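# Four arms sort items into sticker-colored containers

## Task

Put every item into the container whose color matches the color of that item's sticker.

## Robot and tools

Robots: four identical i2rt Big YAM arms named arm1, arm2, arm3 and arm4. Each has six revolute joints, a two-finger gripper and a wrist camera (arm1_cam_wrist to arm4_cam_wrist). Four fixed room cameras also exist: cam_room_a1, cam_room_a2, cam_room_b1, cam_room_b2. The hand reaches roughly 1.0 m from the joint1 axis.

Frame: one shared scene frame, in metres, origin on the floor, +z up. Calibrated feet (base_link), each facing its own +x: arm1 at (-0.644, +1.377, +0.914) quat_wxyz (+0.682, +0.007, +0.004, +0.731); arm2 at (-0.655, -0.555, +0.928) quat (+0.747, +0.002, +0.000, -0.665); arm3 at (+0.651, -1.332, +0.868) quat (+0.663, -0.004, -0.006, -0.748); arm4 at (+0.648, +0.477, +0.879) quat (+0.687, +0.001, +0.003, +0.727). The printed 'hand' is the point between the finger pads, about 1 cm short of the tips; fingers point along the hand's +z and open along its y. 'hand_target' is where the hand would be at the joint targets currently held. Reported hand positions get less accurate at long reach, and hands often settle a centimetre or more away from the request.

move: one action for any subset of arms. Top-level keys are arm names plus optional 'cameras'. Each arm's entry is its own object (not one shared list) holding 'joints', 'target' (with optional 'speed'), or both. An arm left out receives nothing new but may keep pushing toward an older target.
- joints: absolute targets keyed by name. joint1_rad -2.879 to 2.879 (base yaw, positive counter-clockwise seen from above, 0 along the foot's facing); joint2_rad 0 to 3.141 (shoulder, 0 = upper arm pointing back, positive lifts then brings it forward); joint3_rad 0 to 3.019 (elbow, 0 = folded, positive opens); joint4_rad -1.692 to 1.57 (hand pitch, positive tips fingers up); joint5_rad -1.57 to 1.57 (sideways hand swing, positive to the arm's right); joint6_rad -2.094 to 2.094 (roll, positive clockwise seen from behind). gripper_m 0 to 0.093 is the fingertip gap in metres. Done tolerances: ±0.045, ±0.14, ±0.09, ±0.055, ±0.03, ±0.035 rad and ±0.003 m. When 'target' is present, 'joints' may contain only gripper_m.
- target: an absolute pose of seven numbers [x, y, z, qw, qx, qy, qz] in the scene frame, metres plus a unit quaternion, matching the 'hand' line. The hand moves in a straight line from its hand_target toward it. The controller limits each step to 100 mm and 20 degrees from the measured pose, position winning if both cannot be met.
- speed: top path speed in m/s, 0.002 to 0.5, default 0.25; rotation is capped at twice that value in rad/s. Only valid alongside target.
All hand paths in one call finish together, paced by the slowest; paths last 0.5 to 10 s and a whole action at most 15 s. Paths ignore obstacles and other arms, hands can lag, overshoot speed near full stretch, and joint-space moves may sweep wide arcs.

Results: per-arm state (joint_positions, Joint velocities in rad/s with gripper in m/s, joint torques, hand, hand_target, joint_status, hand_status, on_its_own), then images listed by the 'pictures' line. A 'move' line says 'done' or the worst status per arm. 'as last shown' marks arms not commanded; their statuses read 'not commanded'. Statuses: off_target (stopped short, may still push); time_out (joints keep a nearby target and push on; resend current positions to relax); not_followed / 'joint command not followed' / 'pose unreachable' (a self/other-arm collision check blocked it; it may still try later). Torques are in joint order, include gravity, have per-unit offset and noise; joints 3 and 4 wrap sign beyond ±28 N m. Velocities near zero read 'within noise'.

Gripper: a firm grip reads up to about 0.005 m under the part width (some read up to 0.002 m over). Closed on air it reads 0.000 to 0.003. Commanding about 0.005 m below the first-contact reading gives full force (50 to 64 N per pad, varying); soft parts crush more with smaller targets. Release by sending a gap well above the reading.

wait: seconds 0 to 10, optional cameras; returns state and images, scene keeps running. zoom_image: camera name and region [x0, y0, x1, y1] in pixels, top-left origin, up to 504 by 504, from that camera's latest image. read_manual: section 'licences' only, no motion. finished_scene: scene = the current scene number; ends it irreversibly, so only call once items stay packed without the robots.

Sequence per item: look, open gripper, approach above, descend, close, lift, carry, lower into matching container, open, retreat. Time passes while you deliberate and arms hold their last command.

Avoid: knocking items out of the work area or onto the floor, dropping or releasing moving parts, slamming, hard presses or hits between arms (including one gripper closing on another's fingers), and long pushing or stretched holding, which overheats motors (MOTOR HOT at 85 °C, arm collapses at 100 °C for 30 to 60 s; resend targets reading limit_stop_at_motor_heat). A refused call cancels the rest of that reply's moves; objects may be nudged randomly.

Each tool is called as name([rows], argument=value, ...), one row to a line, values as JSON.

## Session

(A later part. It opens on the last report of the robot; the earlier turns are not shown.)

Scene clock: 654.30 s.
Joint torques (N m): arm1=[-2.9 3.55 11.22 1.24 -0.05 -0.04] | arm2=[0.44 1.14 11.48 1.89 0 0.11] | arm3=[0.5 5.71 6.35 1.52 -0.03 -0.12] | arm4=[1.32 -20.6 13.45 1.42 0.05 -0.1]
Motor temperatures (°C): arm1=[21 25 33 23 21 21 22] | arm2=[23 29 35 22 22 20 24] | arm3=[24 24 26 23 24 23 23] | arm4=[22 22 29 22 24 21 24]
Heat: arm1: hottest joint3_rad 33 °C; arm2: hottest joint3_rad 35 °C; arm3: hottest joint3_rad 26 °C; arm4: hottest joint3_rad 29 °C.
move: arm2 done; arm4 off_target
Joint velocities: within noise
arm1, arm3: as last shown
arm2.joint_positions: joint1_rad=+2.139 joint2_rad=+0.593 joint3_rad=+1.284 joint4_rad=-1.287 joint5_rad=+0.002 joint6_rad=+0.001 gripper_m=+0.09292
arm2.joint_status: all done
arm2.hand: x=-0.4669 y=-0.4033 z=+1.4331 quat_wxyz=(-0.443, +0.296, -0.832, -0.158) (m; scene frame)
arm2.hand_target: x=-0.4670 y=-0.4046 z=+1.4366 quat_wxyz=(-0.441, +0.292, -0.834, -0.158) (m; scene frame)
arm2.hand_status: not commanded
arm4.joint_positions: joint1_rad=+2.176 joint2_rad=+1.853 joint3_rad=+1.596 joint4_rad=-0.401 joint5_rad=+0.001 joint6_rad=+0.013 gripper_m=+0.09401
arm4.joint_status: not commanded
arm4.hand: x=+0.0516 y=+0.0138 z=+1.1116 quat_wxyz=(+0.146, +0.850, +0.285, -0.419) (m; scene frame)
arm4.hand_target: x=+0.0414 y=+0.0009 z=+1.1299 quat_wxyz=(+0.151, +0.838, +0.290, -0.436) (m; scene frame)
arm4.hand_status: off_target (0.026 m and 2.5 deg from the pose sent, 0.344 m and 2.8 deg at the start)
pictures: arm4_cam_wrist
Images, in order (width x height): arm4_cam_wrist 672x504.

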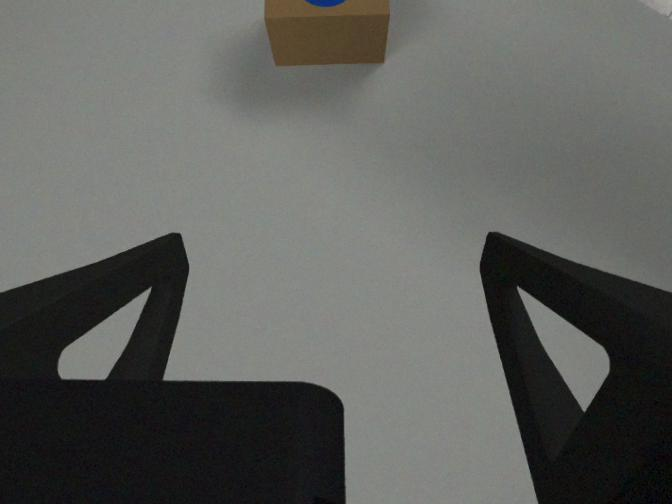

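move(arm4={"target": [-0.046, -0.0575, 1.076, -0.1511, -0.8382, -0.2902, 0.4363], "speed": 0.12}, cameras=["arm4_cam_wrist"])

Scene clock: 664.27 s.
Joint torques (N m): arm1=[-2.37 4.07 11.22 1.28 -0.03 -0.05] | arm2=[0.44 1.08 11.48 1.85 -0.02 0.12] | arm3=[0.44 5.77 6.31 1.52 -0.03 -0.11] | arm4=[0.15 -23.82 13.6 0.95 -0.02 -0.09]
Motor temperatures (°C): arm1=[21 25 33 23 21 21 22] | arm2=[23 28 34 22 22 20 24] | arm3=[24 24 26 23 24 23 23] | arm4=[22 22 31 22 24 21 24]
Heat: arm1: hottest joint3_rad 33 °C; arm2: hottest joint3_rad 34 °C; arm3: hottest joint3_rad 26 °C; arm4: hottest joint3_rad 31 °C.
move: arm4 off_target
Joint velocities: within noise
arm1, arm2, arm3: as last shown
arm4.joint_positions: joint1_rad=+2.176 joint2_rad=+2.163 joint3_rad=+1.971 joint4_rad=-0.435 joint5_rad=-0.006 joint6_rad=+0.008 gripper_m=+0.09401
arm4.joint_status: not commanded
arm4.hand: x=-0.0323 y=-0.0530 z=+1.0736 quat_wxyz=(+0.153, +0.842, +0.287, -0.431) (m; scene frame)
arm4.hand_target: x=-0.0450 y=-0.0569 z=+1.0757 quat_wxyz=(+0.151, +0.838, +0.290, -0.437) (m; scene frame)
arm4.hand_status: off_target (0.015 m and 0.9 deg from the pose sent, 0.126 m and 2.5 deg at the start)
pictures: arm4_cam_wrist
Images, in order (width x height): arm4_cam_wrist 672x504.

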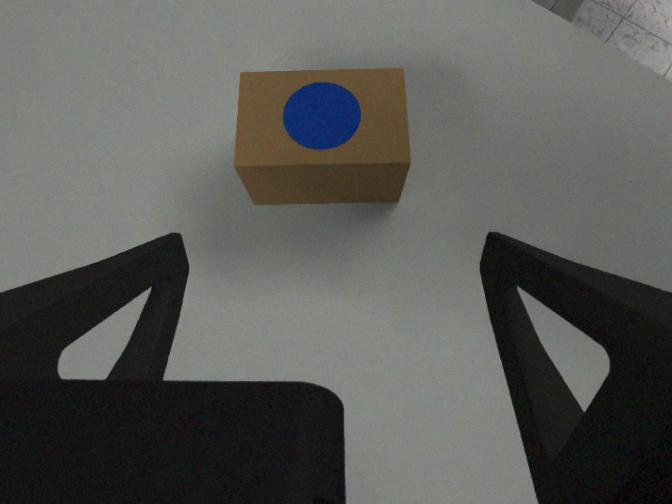

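move(arm4={"target": [-0.091, -0.108, 1.010, -0.1511, -0.8382, -0.2902, 0.4363], "speed": 0.08}, cameras=["arm4_cam_wrist"])

Scene clock: 675.00 s.
Joint torques (N m): arm1=[-2.61 3.96 11.29 1.28 -0.04 -0.02] | arm2=[0.44 1.14 11.51 1.85 0 0.12] | arm3=[0.5 5.66 6.31 1.5 -0.02 -0.12] | arm4=[2.08 -26.87 13.65 0.9 0.17 0.02]
Motor temperatures (°C): arm1=[21 25 33 23 21 21 22] | arm2=[23 28 34 22 22 20 24] | arm3=[24 24 26 23 24 23 23] | arm4=[22 24 35 22 24 21 24]
Heat: arm1: hottest joint3_rad 33 °C; arm2: hottest joint3_rad 34 °C; arm3: hottest joint3_rad 26 °C; arm4: hottest joint3_rad 35 °C.
move: arm4 off_target
Joint velocities: within noise
arm1, arm2: as last shown
arm3.joint_positions: joint1_rad=-1.980 joint2_rad=+0.399 joint3_rad=+1.400 joint4_rad=-1.194 joint5_rad=+0.001 joint6_rad=+0.007 gripper_m=+0.09402
arm3.joint_status: not commanded
arm3.hand: x=+0.5242 y=-1.2486 z=+1.4811 quat_wxyz=(+0.160, -0.746, +0.209, +0.612) (m; scene frame)
arm3.hand_target: x=+0.5246 y=-1.2473 z=+1.4793 quat_wxyz=(+0.164, -0.748, +0.211, +0.608) (m; scene frame)
arm3.hand_status: not commanded
arm4.joint_positions: joint1_rad=+2.177 joint2_rad=+2.432 joint3_rad=+2.303 joint4_rad=-0.488 joint5_rad=+0.001 joint6_rad=+0.007 gripper_m=+0.09401
arm4.joint_status: not commanded
arm4.hand: x=-0.0869 y=-0.0959 z=+1.0188 quat_wxyz=(+0.151, +0.840, +0.286, -0.436) (m; scene frame)
arm4.hand_target: x=-0.0898 y=-0.1070 z=+1.0098 quat_wxyz=(+0.151, +0.838, +0.290, -0.437) (m; scene frame)
arm4.hand_status: off_target (0.016 m and 0.5 deg from the pose sent, 0.103 m and 0.9 deg at the start)
pictures: arm4_cam_wrist
Images, in order (width x height): arm4_cam_wrist 672x504.

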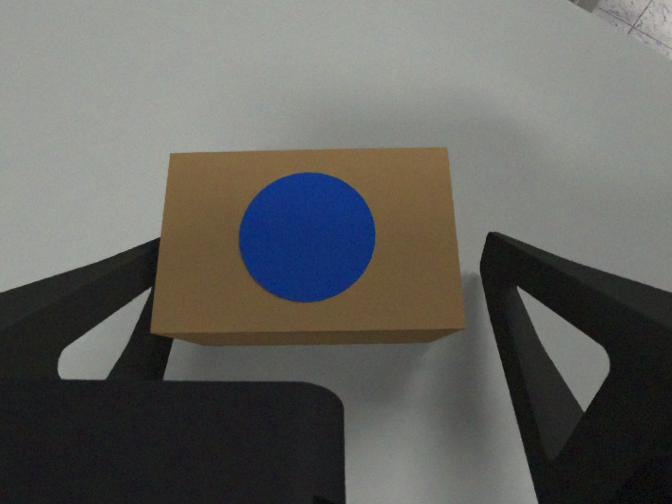

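move(arm4={"target": [-0.085, -0.1135, 1.000, -0.1511, -0.8382, -0.2902, 0.4363], "speed": 0.05}, cameras=["arm4_cam_wrist"])

Scene clock: 685.07 s.
Joint torques (N m): arm1=[-1.67 4.07 11.43 1.43 -0.04 -0.04] | arm2=[0.44 1.14 11.54 1.87 -0.01 0.11] | arm3=[0.38 5.77 6.27 1.5 -0.02 -0.12] | arm4=[1.26 -26.29 11.78 1.65 0.22 0.07]
Motor temperatures (°C): arm1=[21 25 34 23 21 21 22] | arm2=[23 27 34 22 22 20 24] | arm3=[24 24 26 23 24 23 23] | arm4=[22 24 36 22 24 21 24]
Heat: arm1: hottest joint3_rad 34 °C; arm2: hottest joint3_rad 34 °C; arm3: hottest joint3_rad 26 °C; arm4: hottest joint3_rad 36 °C.
move: arm4 off_target
Joint velocities: within noise
arm1, arm2, arm3: as last shown
arm4.joint_positions: joint1_rad=+2.188 joint2_rad=+2.432 joint3_rad=+2.303 joint4_rad=-0.488 joint5_rad=+0.008 joint6_rad=+0.007 gripper_m=+0.09401
arm4.joint_status: not commanded
arm4.hand: x=-0.0815 y=-0.1026 z=+1.0188 quat_wxyz=(+0.150, +0.839, +0.289, -0.436) (m; scene frame)
arm4.hand_target: x=-0.0835 y=-0.1123 z=+0.9998 quat_wxyz=(+0.151, +0.838, +0.290, -0.436) (m; scene frame)
arm4.hand_status: off_target (0.022 m and 0.2 deg from the pose sent, 0.026 m and 0.5 deg at the start)
pictures: arm4_cam_wrist
Images, in order (width x height): arm4_cam_wrist 672x504.

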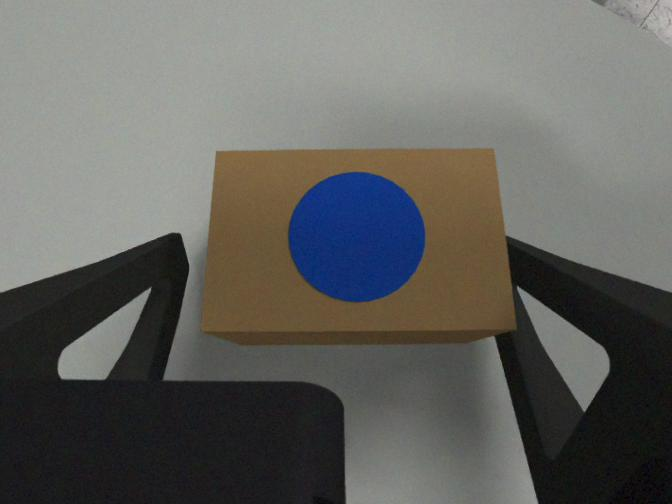

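move(arm4={"target": [-0.085, -0.1105, 0.986, -0.1511, -0.8382, -0.2902, 0.4363], "speed": 0.05}, cameras=["arm4_cam_wrist"])

Scene clock: 689.67 s.
Joint torques (N m): arm1=[-2.2 3.72 11.26 1.44 -0.06 -0.06] | arm2=[0.38 1.2 11.49 1.88 -0.01 0.11] | arm3=[0.56 5.83 6.32 1.51 -0.02 -0.12] | arm4=[1.14 -25.99 9.1 2 0.1 0.06]
Motor temperatures (°C): arm1=[21 25 34 23 21 21 22] | arm2=[23 27 34 22 22 20 24] | arm3=[24 24 26 23 24 23 23] | arm4=[22 25 36 22 24 21 24]
Heat: arm1: hottest joint3_rad 34 °C; arm2: hottest joint3_rad 34 °C; arm3: hottest joint3_rad 26 °C; arm4: hottest joint3_rad 36 °C.
move: arm4 off_target
Joint velocities: within noise
arm1, arm2, arm3: as last shown
arm4.joint_positions: joint1_rad=+2.188 joint2_rad=+2.432 joint3_rad=+2.303 joint4_rad=-0.457 joint5_rad=+0.008 joint6_rad=+0.007 gripper_m=+0.09401
arm4.joint_status: not commanded
arm4.hand: x=-0.0849 y=-0.1053 z=+1.0251 quat_wxyz=(+0.155, +0.832, +0.286, -0.449) (m; scene frame)
arm4.hand_target: x=-0.0831 y=-0.1090 z=+0.9863 quat_wxyz=(+0.151, +0.838, +0.290, -0.436) (m; scene frame)
arm4.hand_status: off_target (0.039 m and 1.8 deg from the pose sent, 0.034 m and 0.2 deg at the start)
pictures: arm4_cam_wrist
Images, in order (width x height): arm4_cam_wrist 672x504.

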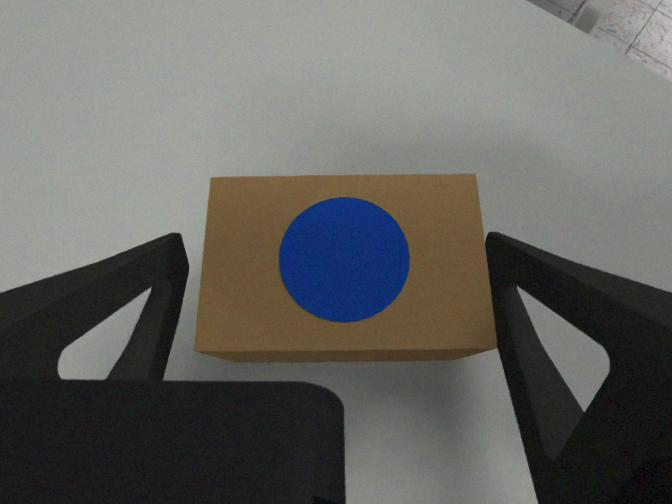

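move(arm4={"target": [-0.083, -0.109, 1.07, -0.1511, -0.8382, -0.2902, 0.4363], "speed": 0.1}, cameras=[])

move(arm4={"target": [-0.083, -0.110, 1.003, -0.1511, -0.8382, -0.2902, 0.4363], "speed": 0.06}, cameras=["arm4_cam_wrist"])

Scene clock: 706.10 s.
Joint torques (N m): arm1=[-2.96 3.72 11.4 1.14 -0.1 -0.08] | arm2=[0.44 1.08 11.49 1.89 -0.01 0.11] | arm3=[0.5 5.71 6.31 1.5 -0.02 -0.11] | arm4=[1.26 -30.1 13.61 0.95 0.1 0.08]
Motor temperatures (°C): arm1=[21 25 34 23 21 21 22] | arm2=[23 27 34 22 22 20 23] | arm3=[24 24 26 23 24 23 23] | arm4=[22 26 35 22 24 21 24]
Heat: arm1: hottest joint3_rad 34 °C; arm2: hottest joint3_rad 34 °C; arm3: hottest joint3_rad 26 °C; arm4: hottest joint3_rad 35 °C.
move: arm4 off_target
Joint velocities: within noise
arm1, arm2, arm3: as last shown
arm4.joint_positions: joint1_rad=+2.188 joint2_rad=+2.432 joint3_rad=+2.383 joint4_rad=-0.609 joint5_rad=+0.008 joint6_rad=+0.006 gripper_m=+0.09401
arm4.joint_status: not commanded
arm4.hand: x=-0.0789 y=-0.1005 z=+1.0412 quat_wxyz=(+0.144, +0.847, +0.292, -0.419) (m; scene frame)
arm4.hand_target: x=-0.0816 y=-0.1079 z=+1.0700 quat_wxyz=(+0.151, +0.838, +0.290, -0.437) (m; scene frame)
arm4.hand_status: off_target (0.030 m and 2.4 deg from the pose sent, 0.045 m and 1.8 deg at the start)
pictures: none
No camera images: "cameras" was empty.

Scene clock: 707.73 s.
Joint torques (N m): arm1=[-2.9 3.55 11.21 1.36 0 -0.07] | arm2=[0.56 1.14 11.49 1.88 -0.01 0.12] | arm3=[0.62 5.71 6.34 1.47 -0.01 -0.12] | arm4=[1.2 -27.87 9.37 1.95 0.12 0.06]
Motor temperatures (°C): arm1=[21 25 34 23 21 21 22] | arm2=[23 26 34 22 22 20 23] | arm3=[24 24 26 23 24 23 23] | arm4=[22 26 35 22 24 21 24]
Heat: arm1: hottest joint3_rad 34 °C; arm2: hottest joint3_rad 34 °C; arm3: hottest joint3_rad 26 °C; arm4: hottest joint3_rad 35 °C.
move: arm4 off_target
Joint velocities: within noise
arm1, arm2, arm3: as last shown
arm4.joint_positions: joint1_rad=+2.188 joint2_rad=+2.432 joint3_rad=+2.318 joint4_rad=-0.490 joint5_rad=+0.008 joint6_rad=+0.006 gripper_m=+0.09401
arm4.joint_status: not commanded
arm4.hand: x=-0.0836 y=-0.1043 z=+1.0274 quat_wxyz=(+0.152, +0.836, +0.288, -0.442) (m; scene frame)
arm4.hand_target: x=-0.0821 y=-0.1093 z=+1.0031 quat_wxyz=(+0.151, +0.838, +0.290, -0.436) (m; scene frame)
arm4.hand_status: off_target (0.025 m and 0.8 deg from the pose sent, 0.040 m and 2.4 deg at the start)
pictures: arm4_cam_wrist
Images, in order (width x height): arm4_cam_wrist 672x504.

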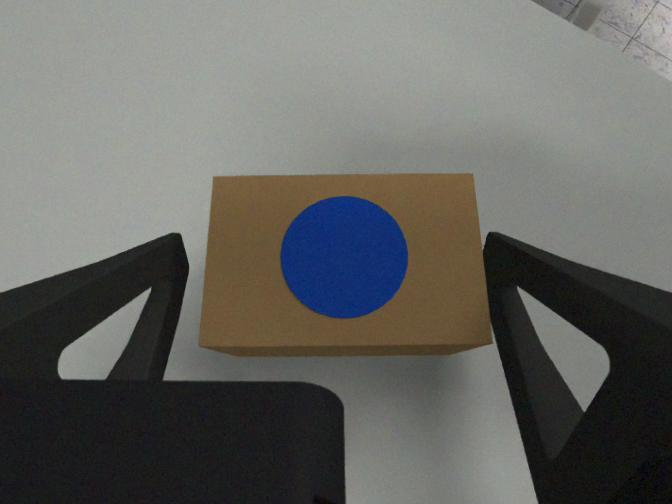

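move(arm4={"target": [-0.083, -0.110, 0.988, -0.1511, -0.8382, -0.2902, 0.4363], "speed": 0.06}, cameras=["arm4_cam_wrist"])

Scene clock: 711.93 s.
Joint torques (N m): arm1=[-2.61 3.6 11.67 1.26 -0.04 -0.03] | arm2=[0.32 1.03 11.49 1.87 0 0.12] | arm3=[0.38 5.77 6.3 1.48 -0.03 -0.12] | arm4=[1.32 -27.05 9.26 2.04 0.16 0.08]
Motor temperatures (°C): arm1=[21 25 34 23 21 21 22] | arm2=[23 26 34 22 22 20 23] | arm3=[24 24 26 23 24 23 23] | arm4=[22 26 36 22 24 21 24]
Heat: arm1: hottest joint3_rad 34 °C; arm2: hottest joint3_rad 34 °C; arm3: hottest joint3_rad 26 °C; arm4: hottest joint3_rad 36 °C.
move: arm4 off_target
Joint velocities: within noise
arm1.joint_positions: joint1_rad=-2.250 joint2_rad=+0.595 joint3_rad=+1.280 joint4_rad=-1.290 joint5_rad=-0.013 joint6_rad=-0.006 gripper_m=+0.09297
arm1.joint_status: not commanded
arm1.hand: x=-0.4347 y=+1.2373 z=+1.4114 quat_wxyz=(-0.437, -0.261, -0.850, +0.136) (m; scene frame)
arm1.hand_target: x=-0.4372 y=+1.2366 z=+1.4181 quat_wxyz=(-0.438, -0.261, -0.849, +0.140) (m; scene frame)
arm1.hand_status: not commanded
arm2, arm3: as last shown
arm4.joint_positions: joint1_rad=+2.188 joint2_rad=+2.432 joint3_rad=+2.294 joint4_rad=-0.457 joint5_rad=+0.008 joint6_rad=+0.006 gripper_m=+0.09401
arm4.joint_status: not commanded
arm4.hand: x=-0.0837 y=-0.1043 z=+1.0201 quat_wxyz=(+0.154, +0.834, +0.287, -0.446) (m; scene frame)
arm4.hand_target: x=-0.0817 y=-0.1089 z=+0.9883 quat_wxyz=(+0.151, +0.838, +0.290, -0.436) (m; scene frame)
arm4.hand_status: off_target (0.033 m and 1.3 deg from the pose sent, 0.040 m and 0.8 deg at the start)
pictures: arm4_cam_wrist
Images, in order (width x height): arm4_cam_wrist 672x504.

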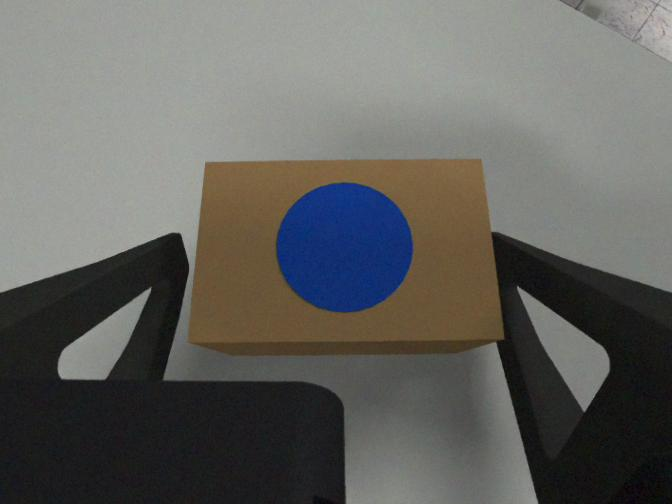

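move(arm4={"target": [-0.083, -0.110, 0.974, -0.1511, -0.8382, -0.2902, 0.4363], "speed": 0.06}, cameras=["arm4_cam_wrist"])

Scene clock: 715.00 s.
Joint torques (N m): arm1=[-2.55 3.31 11.4 1.4 -0.02 -0.04] | arm2=[0.44 1.2 11.48 1.88 -0.01 0.11] | arm3=[0.56 5.83 6.32 1.5 -0.03 -0.12] | arm4=[1.67 -26.58 9.05 1.88 0.13 0.06]
Motor temperatures (°C): arm1=[21 25 34 23 21 21 22] | arm2=[23 26 34 22 22 20 23] | arm3=[24 24 26 23 24 23 23] | arm4=[22 26 36 22 24 21 24]
Heat: arm1: hottest joint3_rad 34 °C; arm2: hottest joint3_rad 34 °C; arm3: hottest joint3_rad 26 °C; arm4: hottest joint3_rad 36 °C.
move: arm4 off_target
Joint velocities: within noise
arm1, arm3: as last shown
arm2.joint_positions: joint1_rad=+2.139 joint2_rad=+0.593 joint3_rad=+1.284 joint4_rad=-1.287 joint5_rad=+0.002 joint6_rad=+0.001 gripper_m=+0.09292
arm2.joint_status: not commanded
arm2.hand: x=-0.4669 y=-0.4033 z=+1.4331 quat_wxyz=(-0.443, +0.296, -0.832, -0.158) (m; scene frame)
arm2.hand_target: x=-0.4670 y=-0.4046 z=+1.4366 quat_wxyz=(-0.441, +0.292, -0.834, -0.158) (m; scene frame)
arm2.hand_status: not commanded
arm4.joint_positions: joint1_rad=+2.188 joint2_rad=+2.432 joint3_rad=+2.276 joint4_rad=-0.425 joint5_rad=+0.009 joint6_rad=+0.006 gripper_m=+0.09401
arm4.joint_status: not commanded
arm4.hand: x=-0.0844 y=-0.1048 z=+1.0160 quat_wxyz=(+0.156, +0.831, +0.286, -0.452) (m; scene frame)
arm4.hand_target: x=-0.0811 y=-0.1084 z=+0.9745 quat_wxyz=(+0.151, +0.838, +0.290, -0.436) (m; scene frame)
arm4.hand_status: off_target (0.042 m and 2.1 deg from the pose sent, 0.046 m and 1.3 deg at the start)
pictures: arm4_cam_wrist
Images, in order (width x height): arm4_cam_wrist 672x504.

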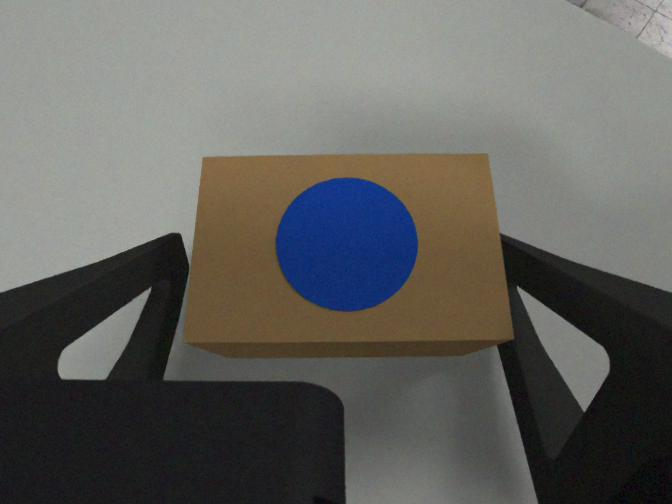

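move(arm4={"joints": {"gripper_m": 0.064}}, cameras=["arm4_cam_wrist"])

Scene clock: 718.17 s.
Joint torques (N m): arm1=[-2.78 3.19 11.3 1.4 -0.05 -0.03] | arm2=[0.38 0.97 11.54 1.88 -0.01 0.11] | arm3=[0.56 5.71 6.34 1.51 -0.02 -0.12] | arm4=[1.32 -26.75 8.9 1.87 0.11 0.07]
Motor temperatures (°C): arm1=[21 25 34 23 21 21 22] | arm2=[23 26 34 22 22 20 23] | arm3=[24 24 26 23 24 23 23] | arm4=[22 26 35 22 24 21 24]
Heat: arm1: hottest joint3_rad 34 °C; arm2: hottest joint3_rad 34 °C; arm3: hottest joint3_rad 26 °C; arm4: hottest joint3_rad 35 °C.
move: arm4 off_target
Joint velocities: within noise
arm1, arm2, arm3: as last shown
arm4.joint_positions: joint1_rad=+2.188 joint2_rad=+2.432 joint3_rad=+2.276 joint4_rad=-0.424 joint5_rad=+0.010 joint6_rad=+0.006 gripper_m=+0.06932
arm4.joint_status: gripper_m off_target (ended at +0.06934, target +0.06400)
arm4.hand: x=-0.0846 y=-0.1047 z=+1.0161 quat_wxyz=(+0.155, +0.831, +0.286, -0.452) (m; scene frame)
arm4.hand_target: x=-0.0811 y=-0.1084 z=+0.9745 quat_wxyz=(+0.151, +0.838, +0.290, -0.436) (m; scene frame)
arm4.hand_status: not commanded
pictures: arm4_cam_wrist
Images, in order (width x height): arm4_cam_wrist 672x504.

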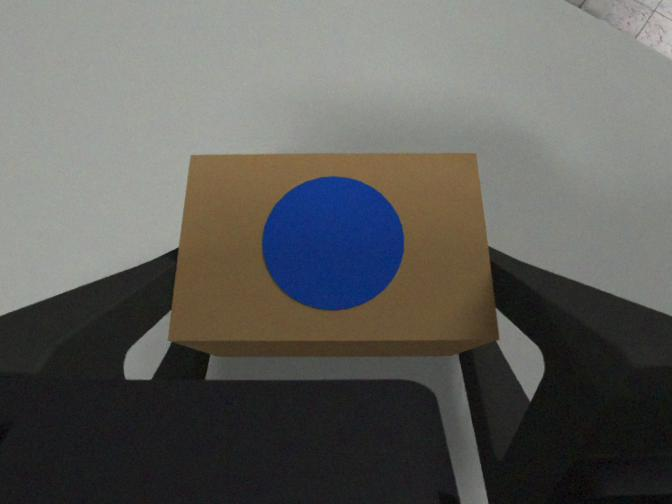

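move(arm4={"target": [-0.075, -0.100, 1.08, -0.1511, -0.8382, -0.2902, 0.4363], "speed": 0.1}, cameras=["arm4_cam_wrist"])

move(arm4={"target": [0.29, 0.201, 1.25, -0.1511, -0.8382, -0.2902, 0.4363], "speed": 0.2}, cameras=["arm4_cam_wrist"])

Scene clock: 724.30 s.
Joint torques (N m): arm1=[-2.49 4.13 11.38 1.4 -0.04 0.01] | arm2=[0.44 1.14 11.52 1.85 0 0.12] | arm3=[0.56 5.66 6.34 1.51 -0.02 -0.12] | arm4=[1.2 -31.62 13.98 0.76 0.01 0.03]
Motor temperatures (°C): arm1=[21 25 34 23 21 21 22] | arm2=[23 26 34 22 22 20 23] | arm3=[24 24 26 23 24 23 23] | arm4=[22 27 35 22 24 21 25]
Heat: arm1: hottest joint3_rad 34 °C; arm2: hottest joint3_rad 34 °C; arm3: hottest joint3_rad 26 °C; arm4: hottest joint3_rad 35 °C.
move: arm4 off_target
Joint velocities: within noise
arm1, arm2: as last shown
arm3.joint_positions: joint1_rad=-1.980 joint2_rad=+0.399 joint3_rad=+1.400 joint4_rad=-1.194 joint5_rad=+0.001 joint6_rad=+0.007 gripper_m=+0.09402
arm3.joint_status: not commanded
arm3.hand: x=+0.5242 y=-1.2486 z=+1.4811 quat_wxyz=(+0.160, -0.746, +0.209, +0.612) (m; scene frame)
arm3.hand_target: x=+0.5246 y=-1.2473 z=+1.4793 quat_wxyz=(+0.164, -0.748, +0.211, +0.608) (m; scene frame)
arm3.hand_status: not commanded
arm4.joint_positions: joint1_rad=+2.188 joint2_rad=+2.393 joint3_rad=+2.283 joint4_rad=-0.582 joint5_rad=+0.010 joint6_rad=+0.006 gripper_m=+0.06932
arm4.joint_status: not commanded
arm4.hand: x=-0.0675 y=-0.0911 z=+1.0240 quat_wxyz=(+0.138, +0.855, +0.294, -0.405) (m; scene frame)
arm4.hand_target: x=-0.0724 y=-0.0979 z=+1.0800 quat_wxyz=(+0.151, +0.838, +0.290, -0.437) (m; scene frame)
arm4.hand_status: off_target (0.057 m and 4.3 deg from the pose sent, 0.065 m and 2.1 deg at the start)
pictures: arm4_cam_wrist
Images, in order (width x height): arm4_cam_wrist 672x504.

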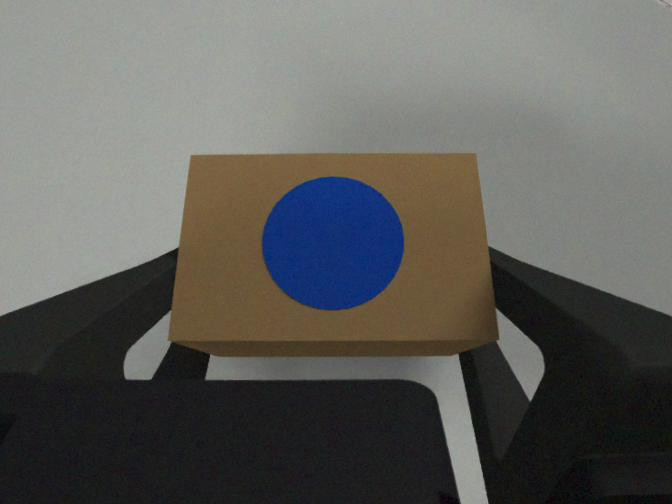

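Scene clock: 727.47 s.
Joint torques (N m): arm1=[-2.08 3.84 11.29 1.36 -0.08 -0.05] | arm2=[0.44 1.03 11.48 1.88 -0.01 0.12] | arm3=[0.44 5.77 6.32 1.5 -0.02 -0.12] | arm4=[0.03 -6.59 9.54 0.83 -0.06 -0.06]
Motor temperatures (°C): arm1=[21 25 34 23 21 21 22] | arm2=[23 26 34 22 22 20 23] | arm3=[24 24 26 23 24 23 23] | arm4=[22 27 35 22 24 21 25]
Heat: arm1: hottest joint3_rad 34 °C; arm2: hottest joint3_rad 34 °C; arm3: hottest joint3_rad 26 °C; arm4: hottest joint3_rad 35 °C.
move: arm4 done
Joint velocities: within noise
arm1, arm2, arm3: as last shown
arm4.joint_positions: joint1_rad=+2.178 joint2_rad=+0.989 joint3_rad=+1.063 joint4_rad=-0.673 joint5_rad=-0.007 joint6_rad=+0.004 gripper_m=+0.06932
arm4.joint_status: not commanded
arm4.hand: x=+0.2920 y=+0.1980 z=+1.2557 quat_wxyz=(+0.157, +0.835, +0.288, -0.443) (m; scene frame)
arm4.hand_target: x=+0.2900 y=+0.2010 z=+1.2500 quat_wxyz=(+0.151, +0.838, +0.290, -0.436) (m; scene frame)
arm4.hand_status: done (0.007 m and 1.1 deg from the pose sent, 0.514 m and 4.3 deg at the start)
pictures: arm4_cam_wrist
Images, in order (width x height): arm4_cam_wrist 672x504.

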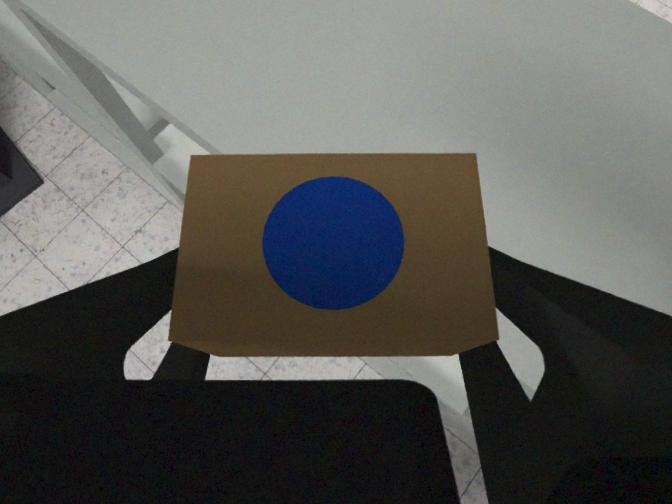

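move(arm4={"joints": {"joint2_rad": 0.6, "joint3_rad": 1.3, "joint4_rad": -1.3, "joint5_rad": 0}}, cameras=[])

move(arm4={"joints": {"joint1_rad": -1.79}}, cameras=["arm4_cam_wrist"])

move(arm4={"joints": {"joint2_rad": 1.45, "joint3_rad": 0.75, "joint4_rad": 0.1}}, cameras=["arm4_cam_wrist", "cam_room_a2"])

Scene clock: 753.37 s.
Joint torques (N m): arm1=[-2.49 3.43 11.32 1.31 -0.02 -0.07] | arm2=[0.32 1.03 11.51 1.87 0 0.11] | arm3=[0.56 5.77 6.32 1.52 -0.02 -0.12] | arm4=[0.44 0.44 7.8 0.81 0.18 -0.06]
Motor temperatures (°C): arm1=[21 24 34 23 21 21 22] | arm2=[23 26 34 22 22 20 23] | arm3=[24 24 26 23 24 23 23] | arm4=[22 26 34 22 24 21 26]
Heat: arm1: hottest joint3_rad 34 °C; arm2: hottest joint3_rad 34 °C; arm3: hottest joint3_rad 26 °C; arm4: hottest joint3_rad 34 °C.
move: arm4 done
Joint velocities: within noise
arm1, arm2, arm3: as last shown
arm4.joint_positions: joint1_rad=+2.178 joint2_rad=+0.607 joint3_rad=+1.299 joint4_rad=-1.290 joint5_rad=-0.003 joint6_rad=+0.004 gripper_m=+0.06932
arm4.joint_status: all done
arm4.hand: x=+0.4561 y=+0.3271 z=+1.3883 quat_wxyz=(+0.155, +0.835, +0.287, -0.444) (m; scene frame)
arm4.hand_target: x=+0.4575 y=+0.3317 z=+1.3881 quat_wxyz=(+0.149, +0.835, +0.287, -0.445) (m; scene frame)
arm4.hand_status: not commanded
pictures: none
No camera images: "cameras" was empty.

Scene clock: 756.00 s.
Joint torques (N m): arm1=[-2.32 3.78 11.23 1.29 -0.05 -0.08] | arm2=[0.44 1.14 11.49 1.87 -0.01 0.12] | arm3=[0.5 5.66 6.31 1.51 -0.03 -0.12] | arm4=[0.38 0.56 7.82 0.96 0.03 -0.06]
Motor temperatures (°C): arm1=[21 24 34 23 21 21 22] | arm2=[23 26 34 22 22 20 23] | arm3=[24 24 26 23 24 23 23] | arm4=[22 25 34 22 24 21 26]
Heat: arm1: hottest joint3_rad 34 °C; arm2: hottest joint3_rad 34 °C; arm3: hottest joint3_rad 26 °C; arm4: hottest joint3_rad 34 °C.
move: arm4 done
Joint velocities: within noise
arm1, arm2, arm3: as last shown
arm4.joint_positions: joint1_rad=-1.786 joint2_rad=+0.607 joint3_rad=+1.299 joint4_rad=-1.290 joint5_rad=+0.001 joint6_rad=+0.004 gripper_m=+0.06938
arm4.joint_status: all done
arm4.hand: x=+0.8937 y=+0.4395 z=+1.3859 quat_wxyz=(-0.464, -0.071, -0.882, +0.038) (m; scene frame)
arm4.hand_target: x=+0.8897 y=+0.4392 z=+1.3857 quat_wxyz=(-0.463, -0.068, -0.883, +0.041) (m; scene frame)
arm4.hand_status: not commanded
pictures: arm4_cam_wrist
Images, in order (width x height): arm4_cam_wrist 672x504.

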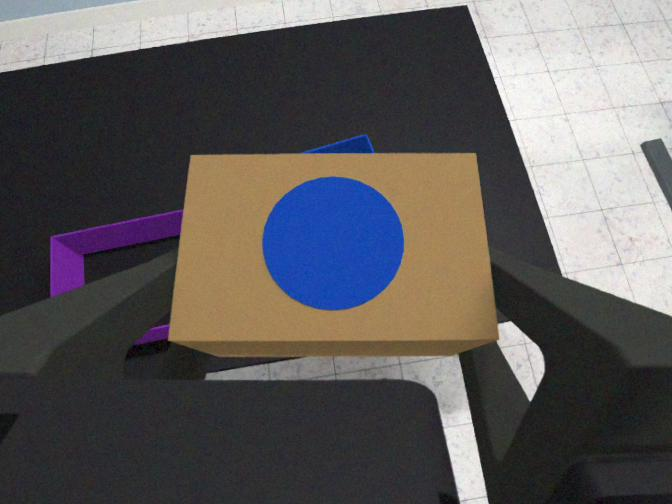

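Scene clock: 757.67 s.
Joint torques (N m): arm1=[-3.14 4.42 11.37 1.26 -0.08 -0.09] | arm2=[0.38 1.03 11.51 1.88 0 0.11] | arm3=[0.5 5.95 6.31 1.51 -0.02 -0.11] | arm4=[0.09 -11.05 9.17 1.98 0.04 -0.07]
Motor temperatures (°C): arm1=[21 24 34 23 21 21 22] | arm2=[23 26 34 22 22 20 23] | arm3=[24 24 26 23 24 23 23] | arm4=[22 25 34 22 24 21 26]
Heat: arm1: hottest joint3_rad 34 °C; arm2: hottest joint3_rad 34 °C; arm3: hottest joint3_rad 26 °C; arm4: hottest joint3_rad 34 °C.
move: arm4 done
Joint velocities: within noise
arm1, arm2, arm3: as last shown
arm4.joint_positions: joint1_rad=-1.786 joint2_rad=+1.434 joint3_rad=+0.728 joint4_rad=+0.080 joint5_rad=+0.001 joint6_rad=+0.004 gripper_m=+0.06938
arm4.joint_status: all done
arm4.hand: x=+1.1690 y=+0.3938 z=+0.9996 quat_wxyz=(-0.451, -0.072, -0.889, +0.037) (m; scene frame)
arm4.hand_target: x=+1.1801 y=+0.3898 z=+1.0066 quat_wxyz=(-0.463, -0.068, -0.883, +0.041) (m; scene frame)
arm4.hand_status: not commanded
pictures: arm4_cam_wrist, cam_room_a2
Images, in order (width x height): arm4_cam_wrist 672x504, cam_room_a2 672x504.

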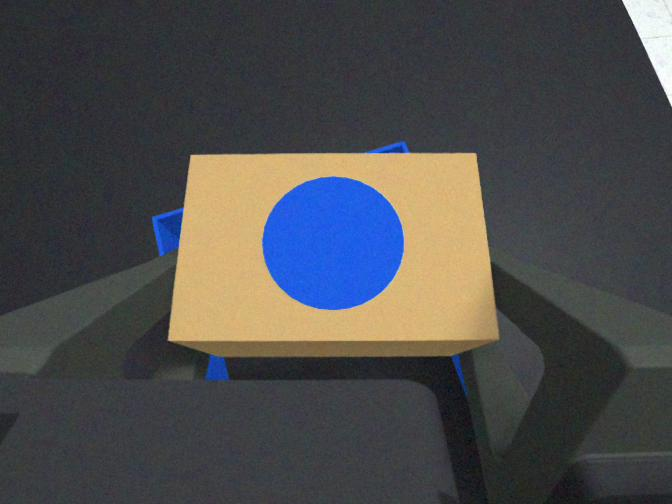

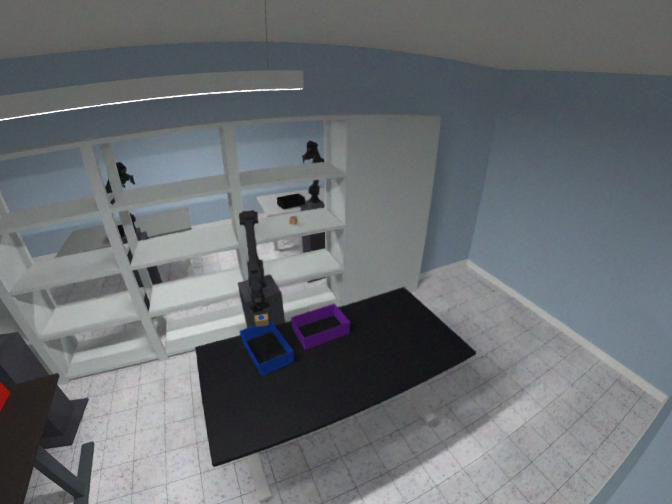

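move(arm4={"target": [1.185, 0.391, 0.80, -0.463, -0.068, -0.883, 0.041], "speed": 0.15}, cameras=["arm4_cam_wrist", "cam_room_a2"])

zoom_image(camera="cam_room_a2", region=[220, 290, 320, 390])

Scene clock: 775.87 s.
Joint torques (N m): arm1=[-2.67 3.72 11.34 1.43 -0.05 -0.03] | arm2=[0.38 1.08 11.51 1.88 -0.01 0.12] | arm3=[0.44 5.66 6.34 1.52 -0.02 -0.12] | arm4=[0.85 -14.86 4.45 1.98 0.21 -0.03]
Motor temperatures (°C): arm1=[21 24 34 23 21 21 22] | arm2=[23 25 34 22 22 20 23] | arm3=[24 24 26 23 24 23 23] | arm4=[22 25 34 22 24 21 26]
Heat: arm1: hottest joint3_rad 34 °C; arm2: hottest joint3_rad 34 °C; arm3: hottest joint3_rad 26 °C; arm4: hottest joint3_rad 34 °C.
move: arm4 off_target
Joint velocities: within noise
arm1.joint_positions: joint1_rad=-2.250 joint2_rad=+0.595 joint3_rad=+1.280 joint4_rad=-1.290 joint5_rad=-0.013 joint6_rad=-0.006 gripper_m=+0.09297
arm1.joint_status: not commanded
arm1.hand: x=-0.4347 y=+1.2373 z=+1.4114 quat_wxyz=(-0.437, -0.261, -0.850, +0.136) (m; scene frame)
arm1.hand_target: x=-0.4372 y=+1.2366 z=+1.4181 quat_wxyz=(-0.438, -0.261, -0.849, +0.140) (m; scene frame)
arm1.hand_status: not commanded
arm2, arm3: as last shown
arm4.joint_positions: joint1_rad=-1.786 joint2_rad=+2.043 joint3_rad=+0.679 joint4_rad=+0.728 joint5_rad=+0.002 joint6_rad=+0.004 gripper_m=+0.06938
arm4.joint_status: not commanded
arm4.hand: x=+1.1718 y=+0.3924 z=+0.7940 quat_wxyz=(-0.447, -0.072, -0.891, +0.037) (m; scene frame)
arm4.hand_target: x=+1.1845 y=+0.3910 z=+0.8002 quat_wxyz=(-0.463, -0.068, -0.883, +0.041) (m; scene frame)
arm4.hand_status: off_target (0.015 m and 2.1 deg from the pose sent, 0.200 m and 1.6 deg at the start)
pictures: arm4_cam_wrist, cam_room_a2
Images, in order (width x height): arm4_cam_wrist 672x504, cam_room_a2 672x504.

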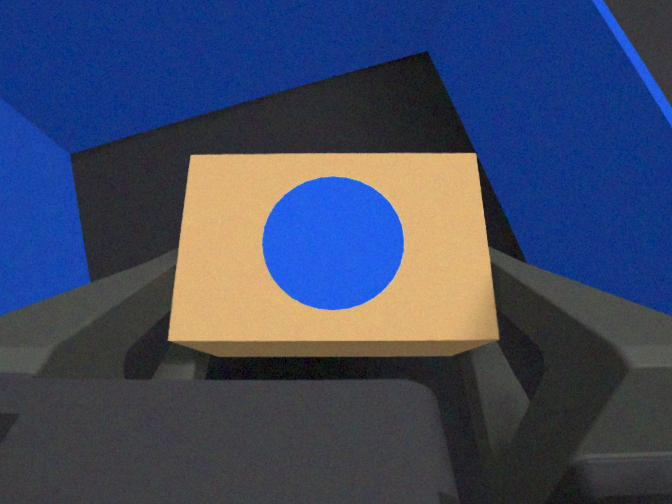

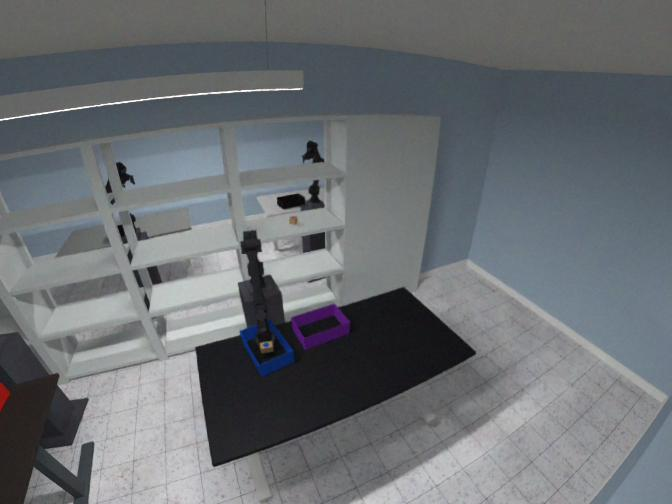

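Scaled by 5.040.

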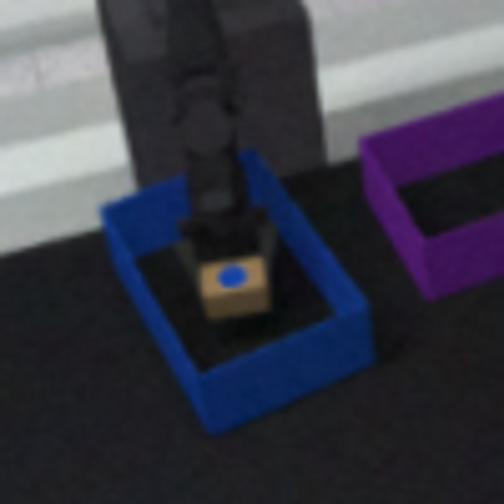

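move(arm4={"target": [1.185, 0.391, 0.768, -0.463, -0.068, -0.883, 0.041], "speed": 0.08}, cameras=["cam_room_a2"])

zoom_image(camera="cam_room_a2", region=[220, 290, 320, 390])

move(arm4={"target": [1.185, 0.391, 0.756, -0.463, -0.068, -0.883, 0.041], "speed": 0.05}, cameras=["cam_room_a2"])

zoom_image(camera="cam_room_a2", region=[220, 290, 320, 390])

Scene clock: 782.90 s.
Joint torques (N m): arm1=[-2.49 3.84 11.12 1.44 -0.05 -0.02] | arm2=[0.5 1.08 11.54 1.83 0 0.11] | arm3=[0.44 5.77 6.32 1.51 -0.03 -0.12] | arm4=[0.91 -14.74 3.74 1.99 0.19 -0.03]
Motor temperatures (°C): arm1=[21 24 34 23 21 21 22] | arm2=[23 25 34 22 22 20 23] | arm3=[24 24 26 23 24 23 23] | arm4=[22 25 33 22 24 21 26]
Heat: arm1: hottest joint3_rad 34 °C; arm2: hottest joint3_rad 34 °C; arm3: hottest joint3_rad 26 °C; arm4: hottest joint3_rad 33 °C.
move: arm4 done
Joint velocities: within noise
arm1, arm3: as last shown
arm2.joint_positions: joint1_rad=+2.139 joint2_rad=+0.593 joint3_rad=+1.284 joint4_rad=-1.287 joint5_rad=+0.002 joint6_rad=+0.001 gripper_m=+0.09292
arm2.joint_status: not commanded
arm2.hand: x=-0.4669 y=-0.4033 z=+1.4331 quat_wxyz=(-0.443, +0.296, -0.832, -0.158) (m; scene frame)
arm2.hand_target: x=-0.4670 y=-0.4046 z=+1.4366 quat_wxyz=(-0.441, +0.292, -0.834, -0.158) (m; scene frame)
arm2.hand_status: not commanded
arm4.joint_positions: joint1_rad=-1.786 joint2_rad=+2.139 joint3_rad=+0.706 joint4_rad=+0.809 joint5_rad=+0.002 joint6_rad=+0.004 gripper_m=+0.06938
arm4.joint_status: not commanded
arm4.hand: x=+1.1752 y=+0.3917 z=+0.7678 quat_wxyz=(-0.452, -0.072, -0.888, +0.038) (m; scene frame)
arm4.hand_target: x=+1.1848 y=+0.3910 z=+0.7683 quat_wxyz=(-0.463, -0.068, -0.883, +0.041) (m; scene frame)
arm4.hand_status: done (0.010 m and 1.5 deg from the pose sent, 0.029 m and 2.1 deg at the start)
pictures: cam_room_a2
Images, in order (width x height): cam_room_a2 672x504.

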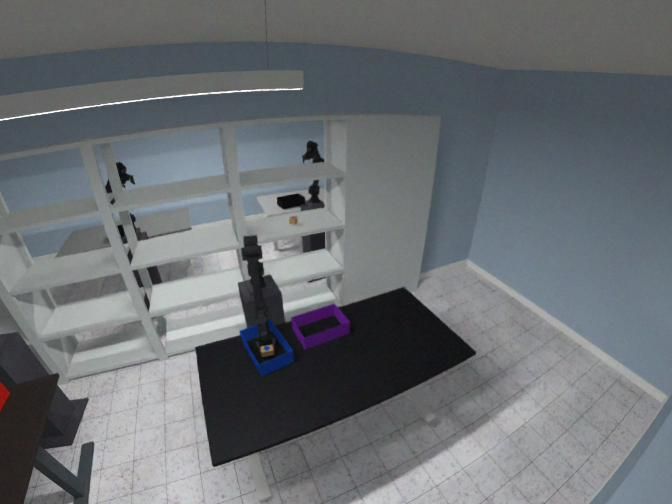

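Scaled by 5.040.

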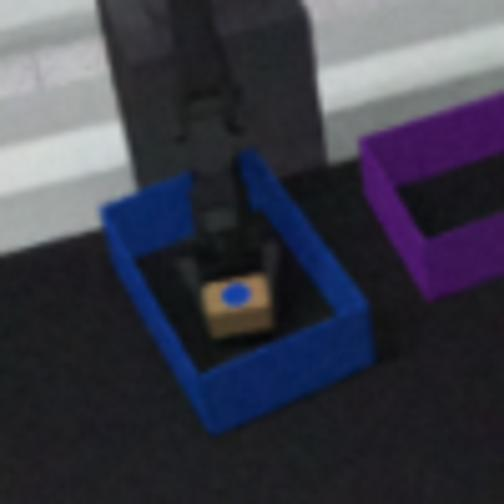

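Scene clock: 783.87 s.
Joint torques (N m): arm1=[-1.67 3.78 11.18 1.37 -0.05 -0.07] | arm2=[0.5 0.97 11.51 1.83 -0.01 0.11] | arm3=[0.5 5.83 6.3 1.48 -0.02 -0.12] | arm4=[0.67 -14.8 3.63 1.89 0.19 0.01]
Motor temperatures (°C): arm1=[21 24 34 23 21 21 22] | arm2=[23 25 34 22 22 20 23] | arm3=[24 24 26 23 24 23 23] | arm4=[22 25 33 22 24 21 26]
Heat: arm1: hottest joint3_rad 34 °C; arm2: hottest joint3_rad 34 °C; arm3: hottest joint3_rad 26 °C; arm4: hottest joint3_rad 33 °C.
move: arm4 done
Joint velocities: within noise
arm1, arm2, arm3: as last shown
arm4.joint_positions: joint1_rad=-1.786 joint2_rad=+2.173 joint3_rad=+0.717 joint4_rad=+0.837 joint5_rad=+0.002 joint6_rad=+0.004 gripper_m=+0.06938
arm4.joint_status: not commanded
arm4.hand: x=+1.1766 y=+0.3915 z=+0.7586 quat_wxyz=(-0.455, -0.072, -0.887, +0.038) (m; scene frame)
arm4.hand_target: x=+1.1847 y=+0.3910 z=+0.7561 quat_wxyz=(-0.463, -0.068, -0.883, +0.041) (m; scene frame)
arm4.hand_status: done (0.009 m and 1.2 deg from the pose sent, 0.015 m and 1.5 deg at the start)
pictures: cam_room_a2
Images, in order (width x height): cam_room_a2 672x504.

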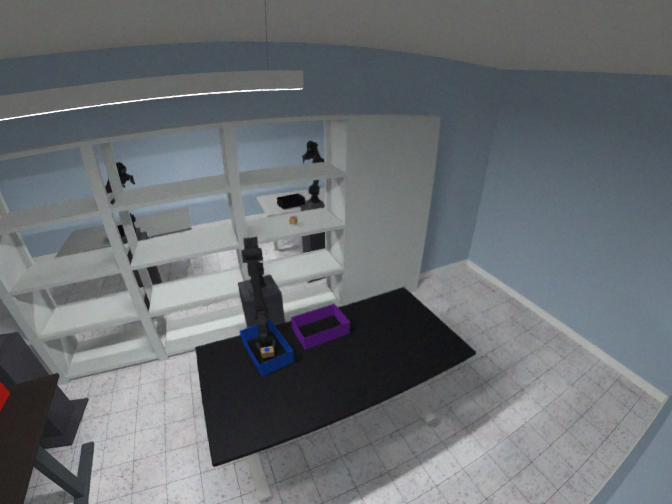

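Scaled by 5.040.

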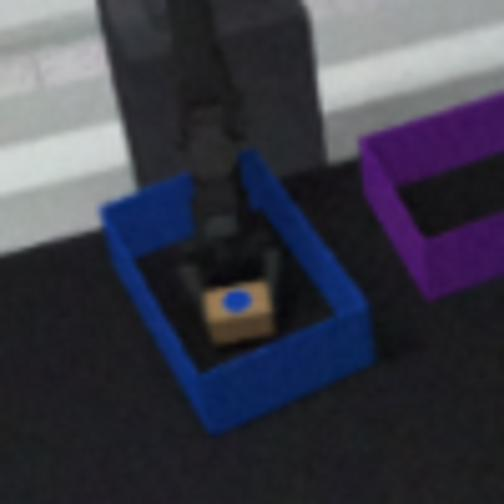

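move(arm4={"target": [1.185, 0.391, 0.747, -0.463, -0.068, -0.883, 0.041], "speed": 0.05}, cameras=[])

move(arm4={"target": [1.185, 0.391, 0.739, -0.463, -0.068, -0.883, 0.041], "speed": 0.05}, cameras=["cam_room_a2"])

zoom_image(camera="cam_room_a2", region=[220, 290, 320, 390])

Scene clock: 794.07 s.
Joint torques (N m): arm1=[-2.67 3.84 11.36 1.36 -0.01 -0.03] | arm2=[0.32 1.03 11.47 1.87 -0.01 0.12] | arm3=[0.62 5.71 6.31 1.48 -0.02 -0.12] | arm4=[0.91 -14.04 3.36 2.1 0.23 0]
Motor temperatures (°C): arm1=[21 24 34 23 21 21 22] | arm2=[23 25 34 22 22 20 23] | arm3=[24 24 26 23 24 23 23] | arm4=[22 25 32 22 24 21 26]
Heat: arm1: hottest joint3_rad 34 °C; arm2: hottest joint3_rad 34 °C; arm3: hottest joint3_rad 26 °C; arm4: hottest joint3_rad 32 °C.
move: arm4 done
Joint velocities: within noise
arm1, arm2: as last shown
arm3.joint_positions: joint1_rad=-1.980 joint2_rad=+0.399 joint3_rad=+1.400 joint4_rad=-1.194 joint5_rad=+0.001 joint6_rad=+0.007 gripper_m=+0.09402
arm3.joint_status: not commanded
arm3.hand: x=+0.5242 y=-1.2486 z=+1.4811 quat_wxyz=(+0.160, -0.746, +0.209, +0.612) (m; scene frame)
arm3.hand_target: x=+0.5246 y=-1.2473 z=+1.4793 quat_wxyz=(+0.164, -0.748, +0.211, +0.608) (m; scene frame)
arm3.hand_status: not commanded
arm4.joint_positions: joint1_rad=-1.786 joint2_rad=+2.201 joint3_rad=+0.727 joint4_rad=+0.857 joint5_rad=+0.002 joint6_rad=+0.004 gripper_m=+0.06938
arm4.joint_status: not commanded
arm4.hand: x=+1.1776 y=+0.3913 z=+0.7507 quat_wxyz=(-0.456, -0.072, -0.886, +0.038) (m; scene frame)
arm4.hand_target: x=+1.1848 y=+0.3910 z=+0.7472 quat_wxyz=(-0.463, -0.068, -0.883, +0.041) (m; scene frame)
arm4.hand_status: done (0.008 m and 1.1 deg from the pose sent, 0.014 m and 1.2 deg at the start)
pictures: none
No camera images: "cameras" was empty.

Scene clock: 795.03 s.
Joint torques (N m): arm1=[-2.37 3.78 11.29 1.43 -0.01 -0.03] | arm2=[0.56 1.14 11.45 1.84 -0.02 0.11] | arm3=[0.67 5.89 6.34 1.51 -0.02 -0.12] | arm4=[0.73 -14.62 3.23 2.06 0.19 -0.02]
Motor temperatures (°C): arm1=[21 24 34 23 21 21 22] | arm2=[23 25 34 22 22 20 23] | arm3=[24 24 26 23 24 23 23] | arm4=[22 25 32 22 24 21 26]
Heat: arm1: hottest joint3_rad 34 °C; arm2: hottest joint3_rad 34 °C; arm3: hottest joint3_rad 26 °C; arm4: hottest joint3_rad 32 °C.
move: arm4 done
Joint velocities: within noise
arm1, arm2, arm3: as last shown
arm4.joint_positions: joint1_rad=-1.786 joint2_rad=+2.227 joint3_rad=+0.736 joint4_rad=+0.875 joint5_rad=+0.002 joint6_rad=+0.004 gripper_m=+0.06938
arm4.joint_status: not commanded
arm4.hand: x=+1.1783 y=+0.3911 z=+0.7432 quat_wxyz=(-0.456, -0.072, -0.886, +0.038) (m; scene frame)
arm4.hand_target: x=+1.1848 y=+0.3909 z=+0.7391 quat_wxyz=(-0.463, -0.068, -0.883, +0.041) (m; scene frame)
arm4.hand_status: done (0.008 m and 1.0 deg from the pose sent, 0.014 m and 1.1 deg at the start)
pictures: cam_room_a2
Images, in order (width x height): cam_room_a2 672x504.

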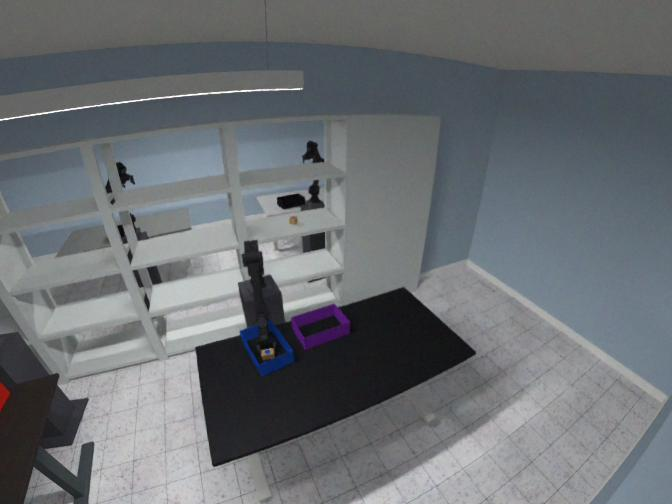

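Scaled by 5.040.

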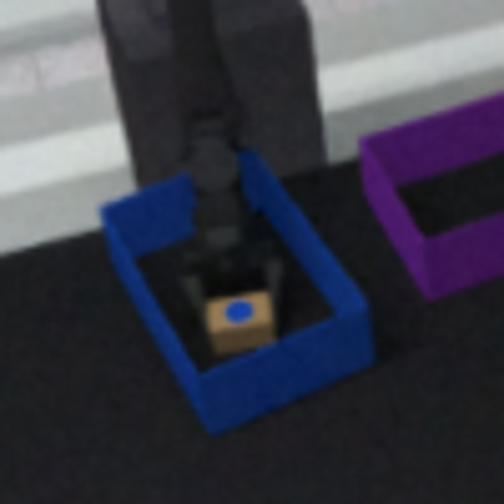

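move(arm4={"target": [1.185, 0.391, 0.730, -0.463, -0.068, -0.883, 0.041], "speed": 0.05}, cameras=[])

move(arm4={"target": [1.185, 0.391, 0.722, -0.463, -0.068, -0.883, 0.041], "speed": 0.05}, cameras=["cam_room_a2"])

zoom_image(camera="cam_room_a2", region=[220, 290, 320, 390])

Scene clock: 800.07 s.
Joint torques (N m): arm1=[-1.49 4.01 11.37 1.39 -0.02 -0.06] | arm2=[0.44 1.08 11.51 1.85 -0.01 0.12] | arm3=[0.56 5.89 6.32 1.5 -0.01 -0.13] | arm4=[0.79 -14.51 2.96 2.04 0.19 -0.02]
Motor temperatures (°C): arm1=[21 24 34 23 21 21 22] | arm2=[23 25 34 22 22 20 23] | arm3=[24 24 26 23 24 23 23] | arm4=[22 25 31 22 24 21 26]
Heat: arm1: hottest joint3_rad 34 °C; arm2: hottest joint3_rad 34 °C; arm3: hottest joint3_rad 26 °C; arm4: hottest joint3_rad 31 °C.
move: arm4 done
Joint velocities: within noise
arm1, arm2, arm3: as last shown
arm4.joint_positions: joint1_rad=-1.786 joint2_rad=+2.250 joint3_rad=+0.749 joint4_rad=+0.896 joint5_rad=+0.002 joint6_rad=+0.004 gripper_m=+0.06938
arm4.joint_status: not commanded
arm4.hand: x=+1.1817 y=+0.3905 z=+0.7382 quat_wxyz=(-0.461, -0.071, -0.884, +0.039) (m; scene frame)
arm4.hand_target: x=+1.1847 y=+0.3909 z=+0.7302 quat_wxyz=(-0.463, -0.068, -0.883, +0.041) (m; scene frame)
arm4.hand_status: done (0.009 m and 0.5 deg from the pose sent, 0.015 m and 1.0 deg at the start)
pictures: none
No camera images: "cameras" was empty.

Scene clock: 801.03 s.
Joint torques (N m): arm1=[-2.14 3.84 11.33 1.51 -0.08 -0.07] | arm2=[0.32 1.03 11.51 1.87 -0.01 0.12] | arm3=[0.44 5.71 6.31 1.5 -0.02 -0.12] | arm4=[0.97 -13.39 2.67 1.62 0.18 -0.06]
Motor temperatures (°C): arm1=[21 24 34 23 21 21 22] | arm2=[23 25 34 22 22 20 23] | arm3=[24 24 26 23 24 23 23] | arm4=[22 25 31 22 24 21 26]
Heat: arm1: hottest joint3_rad 34 °C; arm2: hottest joint3_rad 34 °C; arm3: hottest joint3_rad 26 °C; arm4: hottest joint3_rad 31 °C.
move: arm4 off_target
Joint velocities: within noise
arm1, arm2, arm3: as last shown
arm4.joint_positions: joint1_rad=-1.786 joint2_rad=+2.266 joint3_rad=+0.761 joint4_rad=+0.920 joint5_rad=+0.003 joint6_rad=+0.004 gripper_m=+0.06938
arm4.joint_status: not commanded
arm4.hand: x=+1.1871 y=+0.3896 z=+0.7376 quat_wxyz=(-0.470, -0.071, -0.879, +0.040) (m; scene frame)
arm4.hand_target: x=+1.1845 y=+0.3909 z=+0.7224 quat_wxyz=(-0.463, -0.068, -0.883, +0.041) (m; scene frame)
arm4.hand_status: off_target (0.016 m and 1.0 deg from the pose sent, 0.017 m and 0.5 deg at the start)
pictures: cam_room_a2
Images, in order (width x height): cam_room_a2 672x504.

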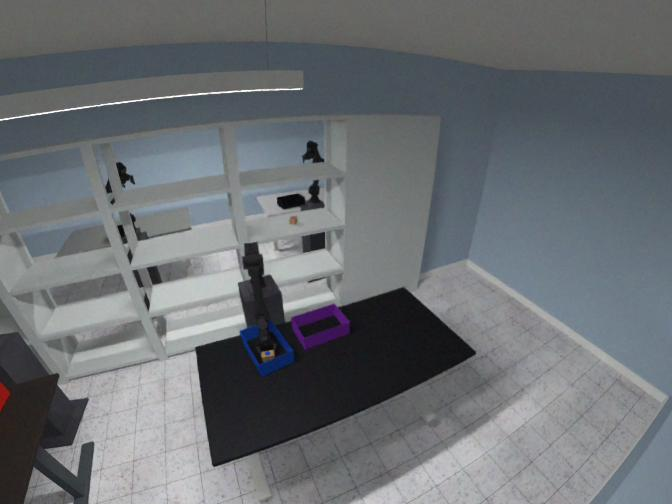

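Scaled by 5.040.

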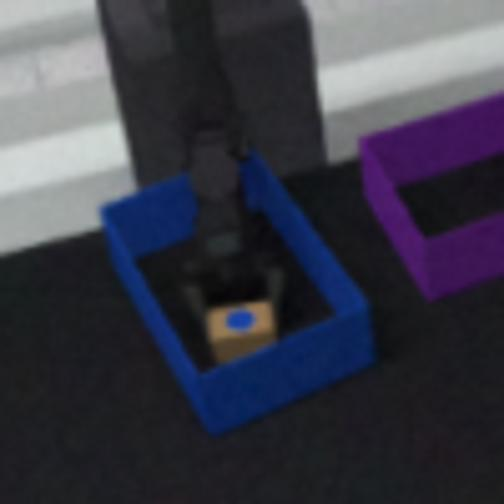

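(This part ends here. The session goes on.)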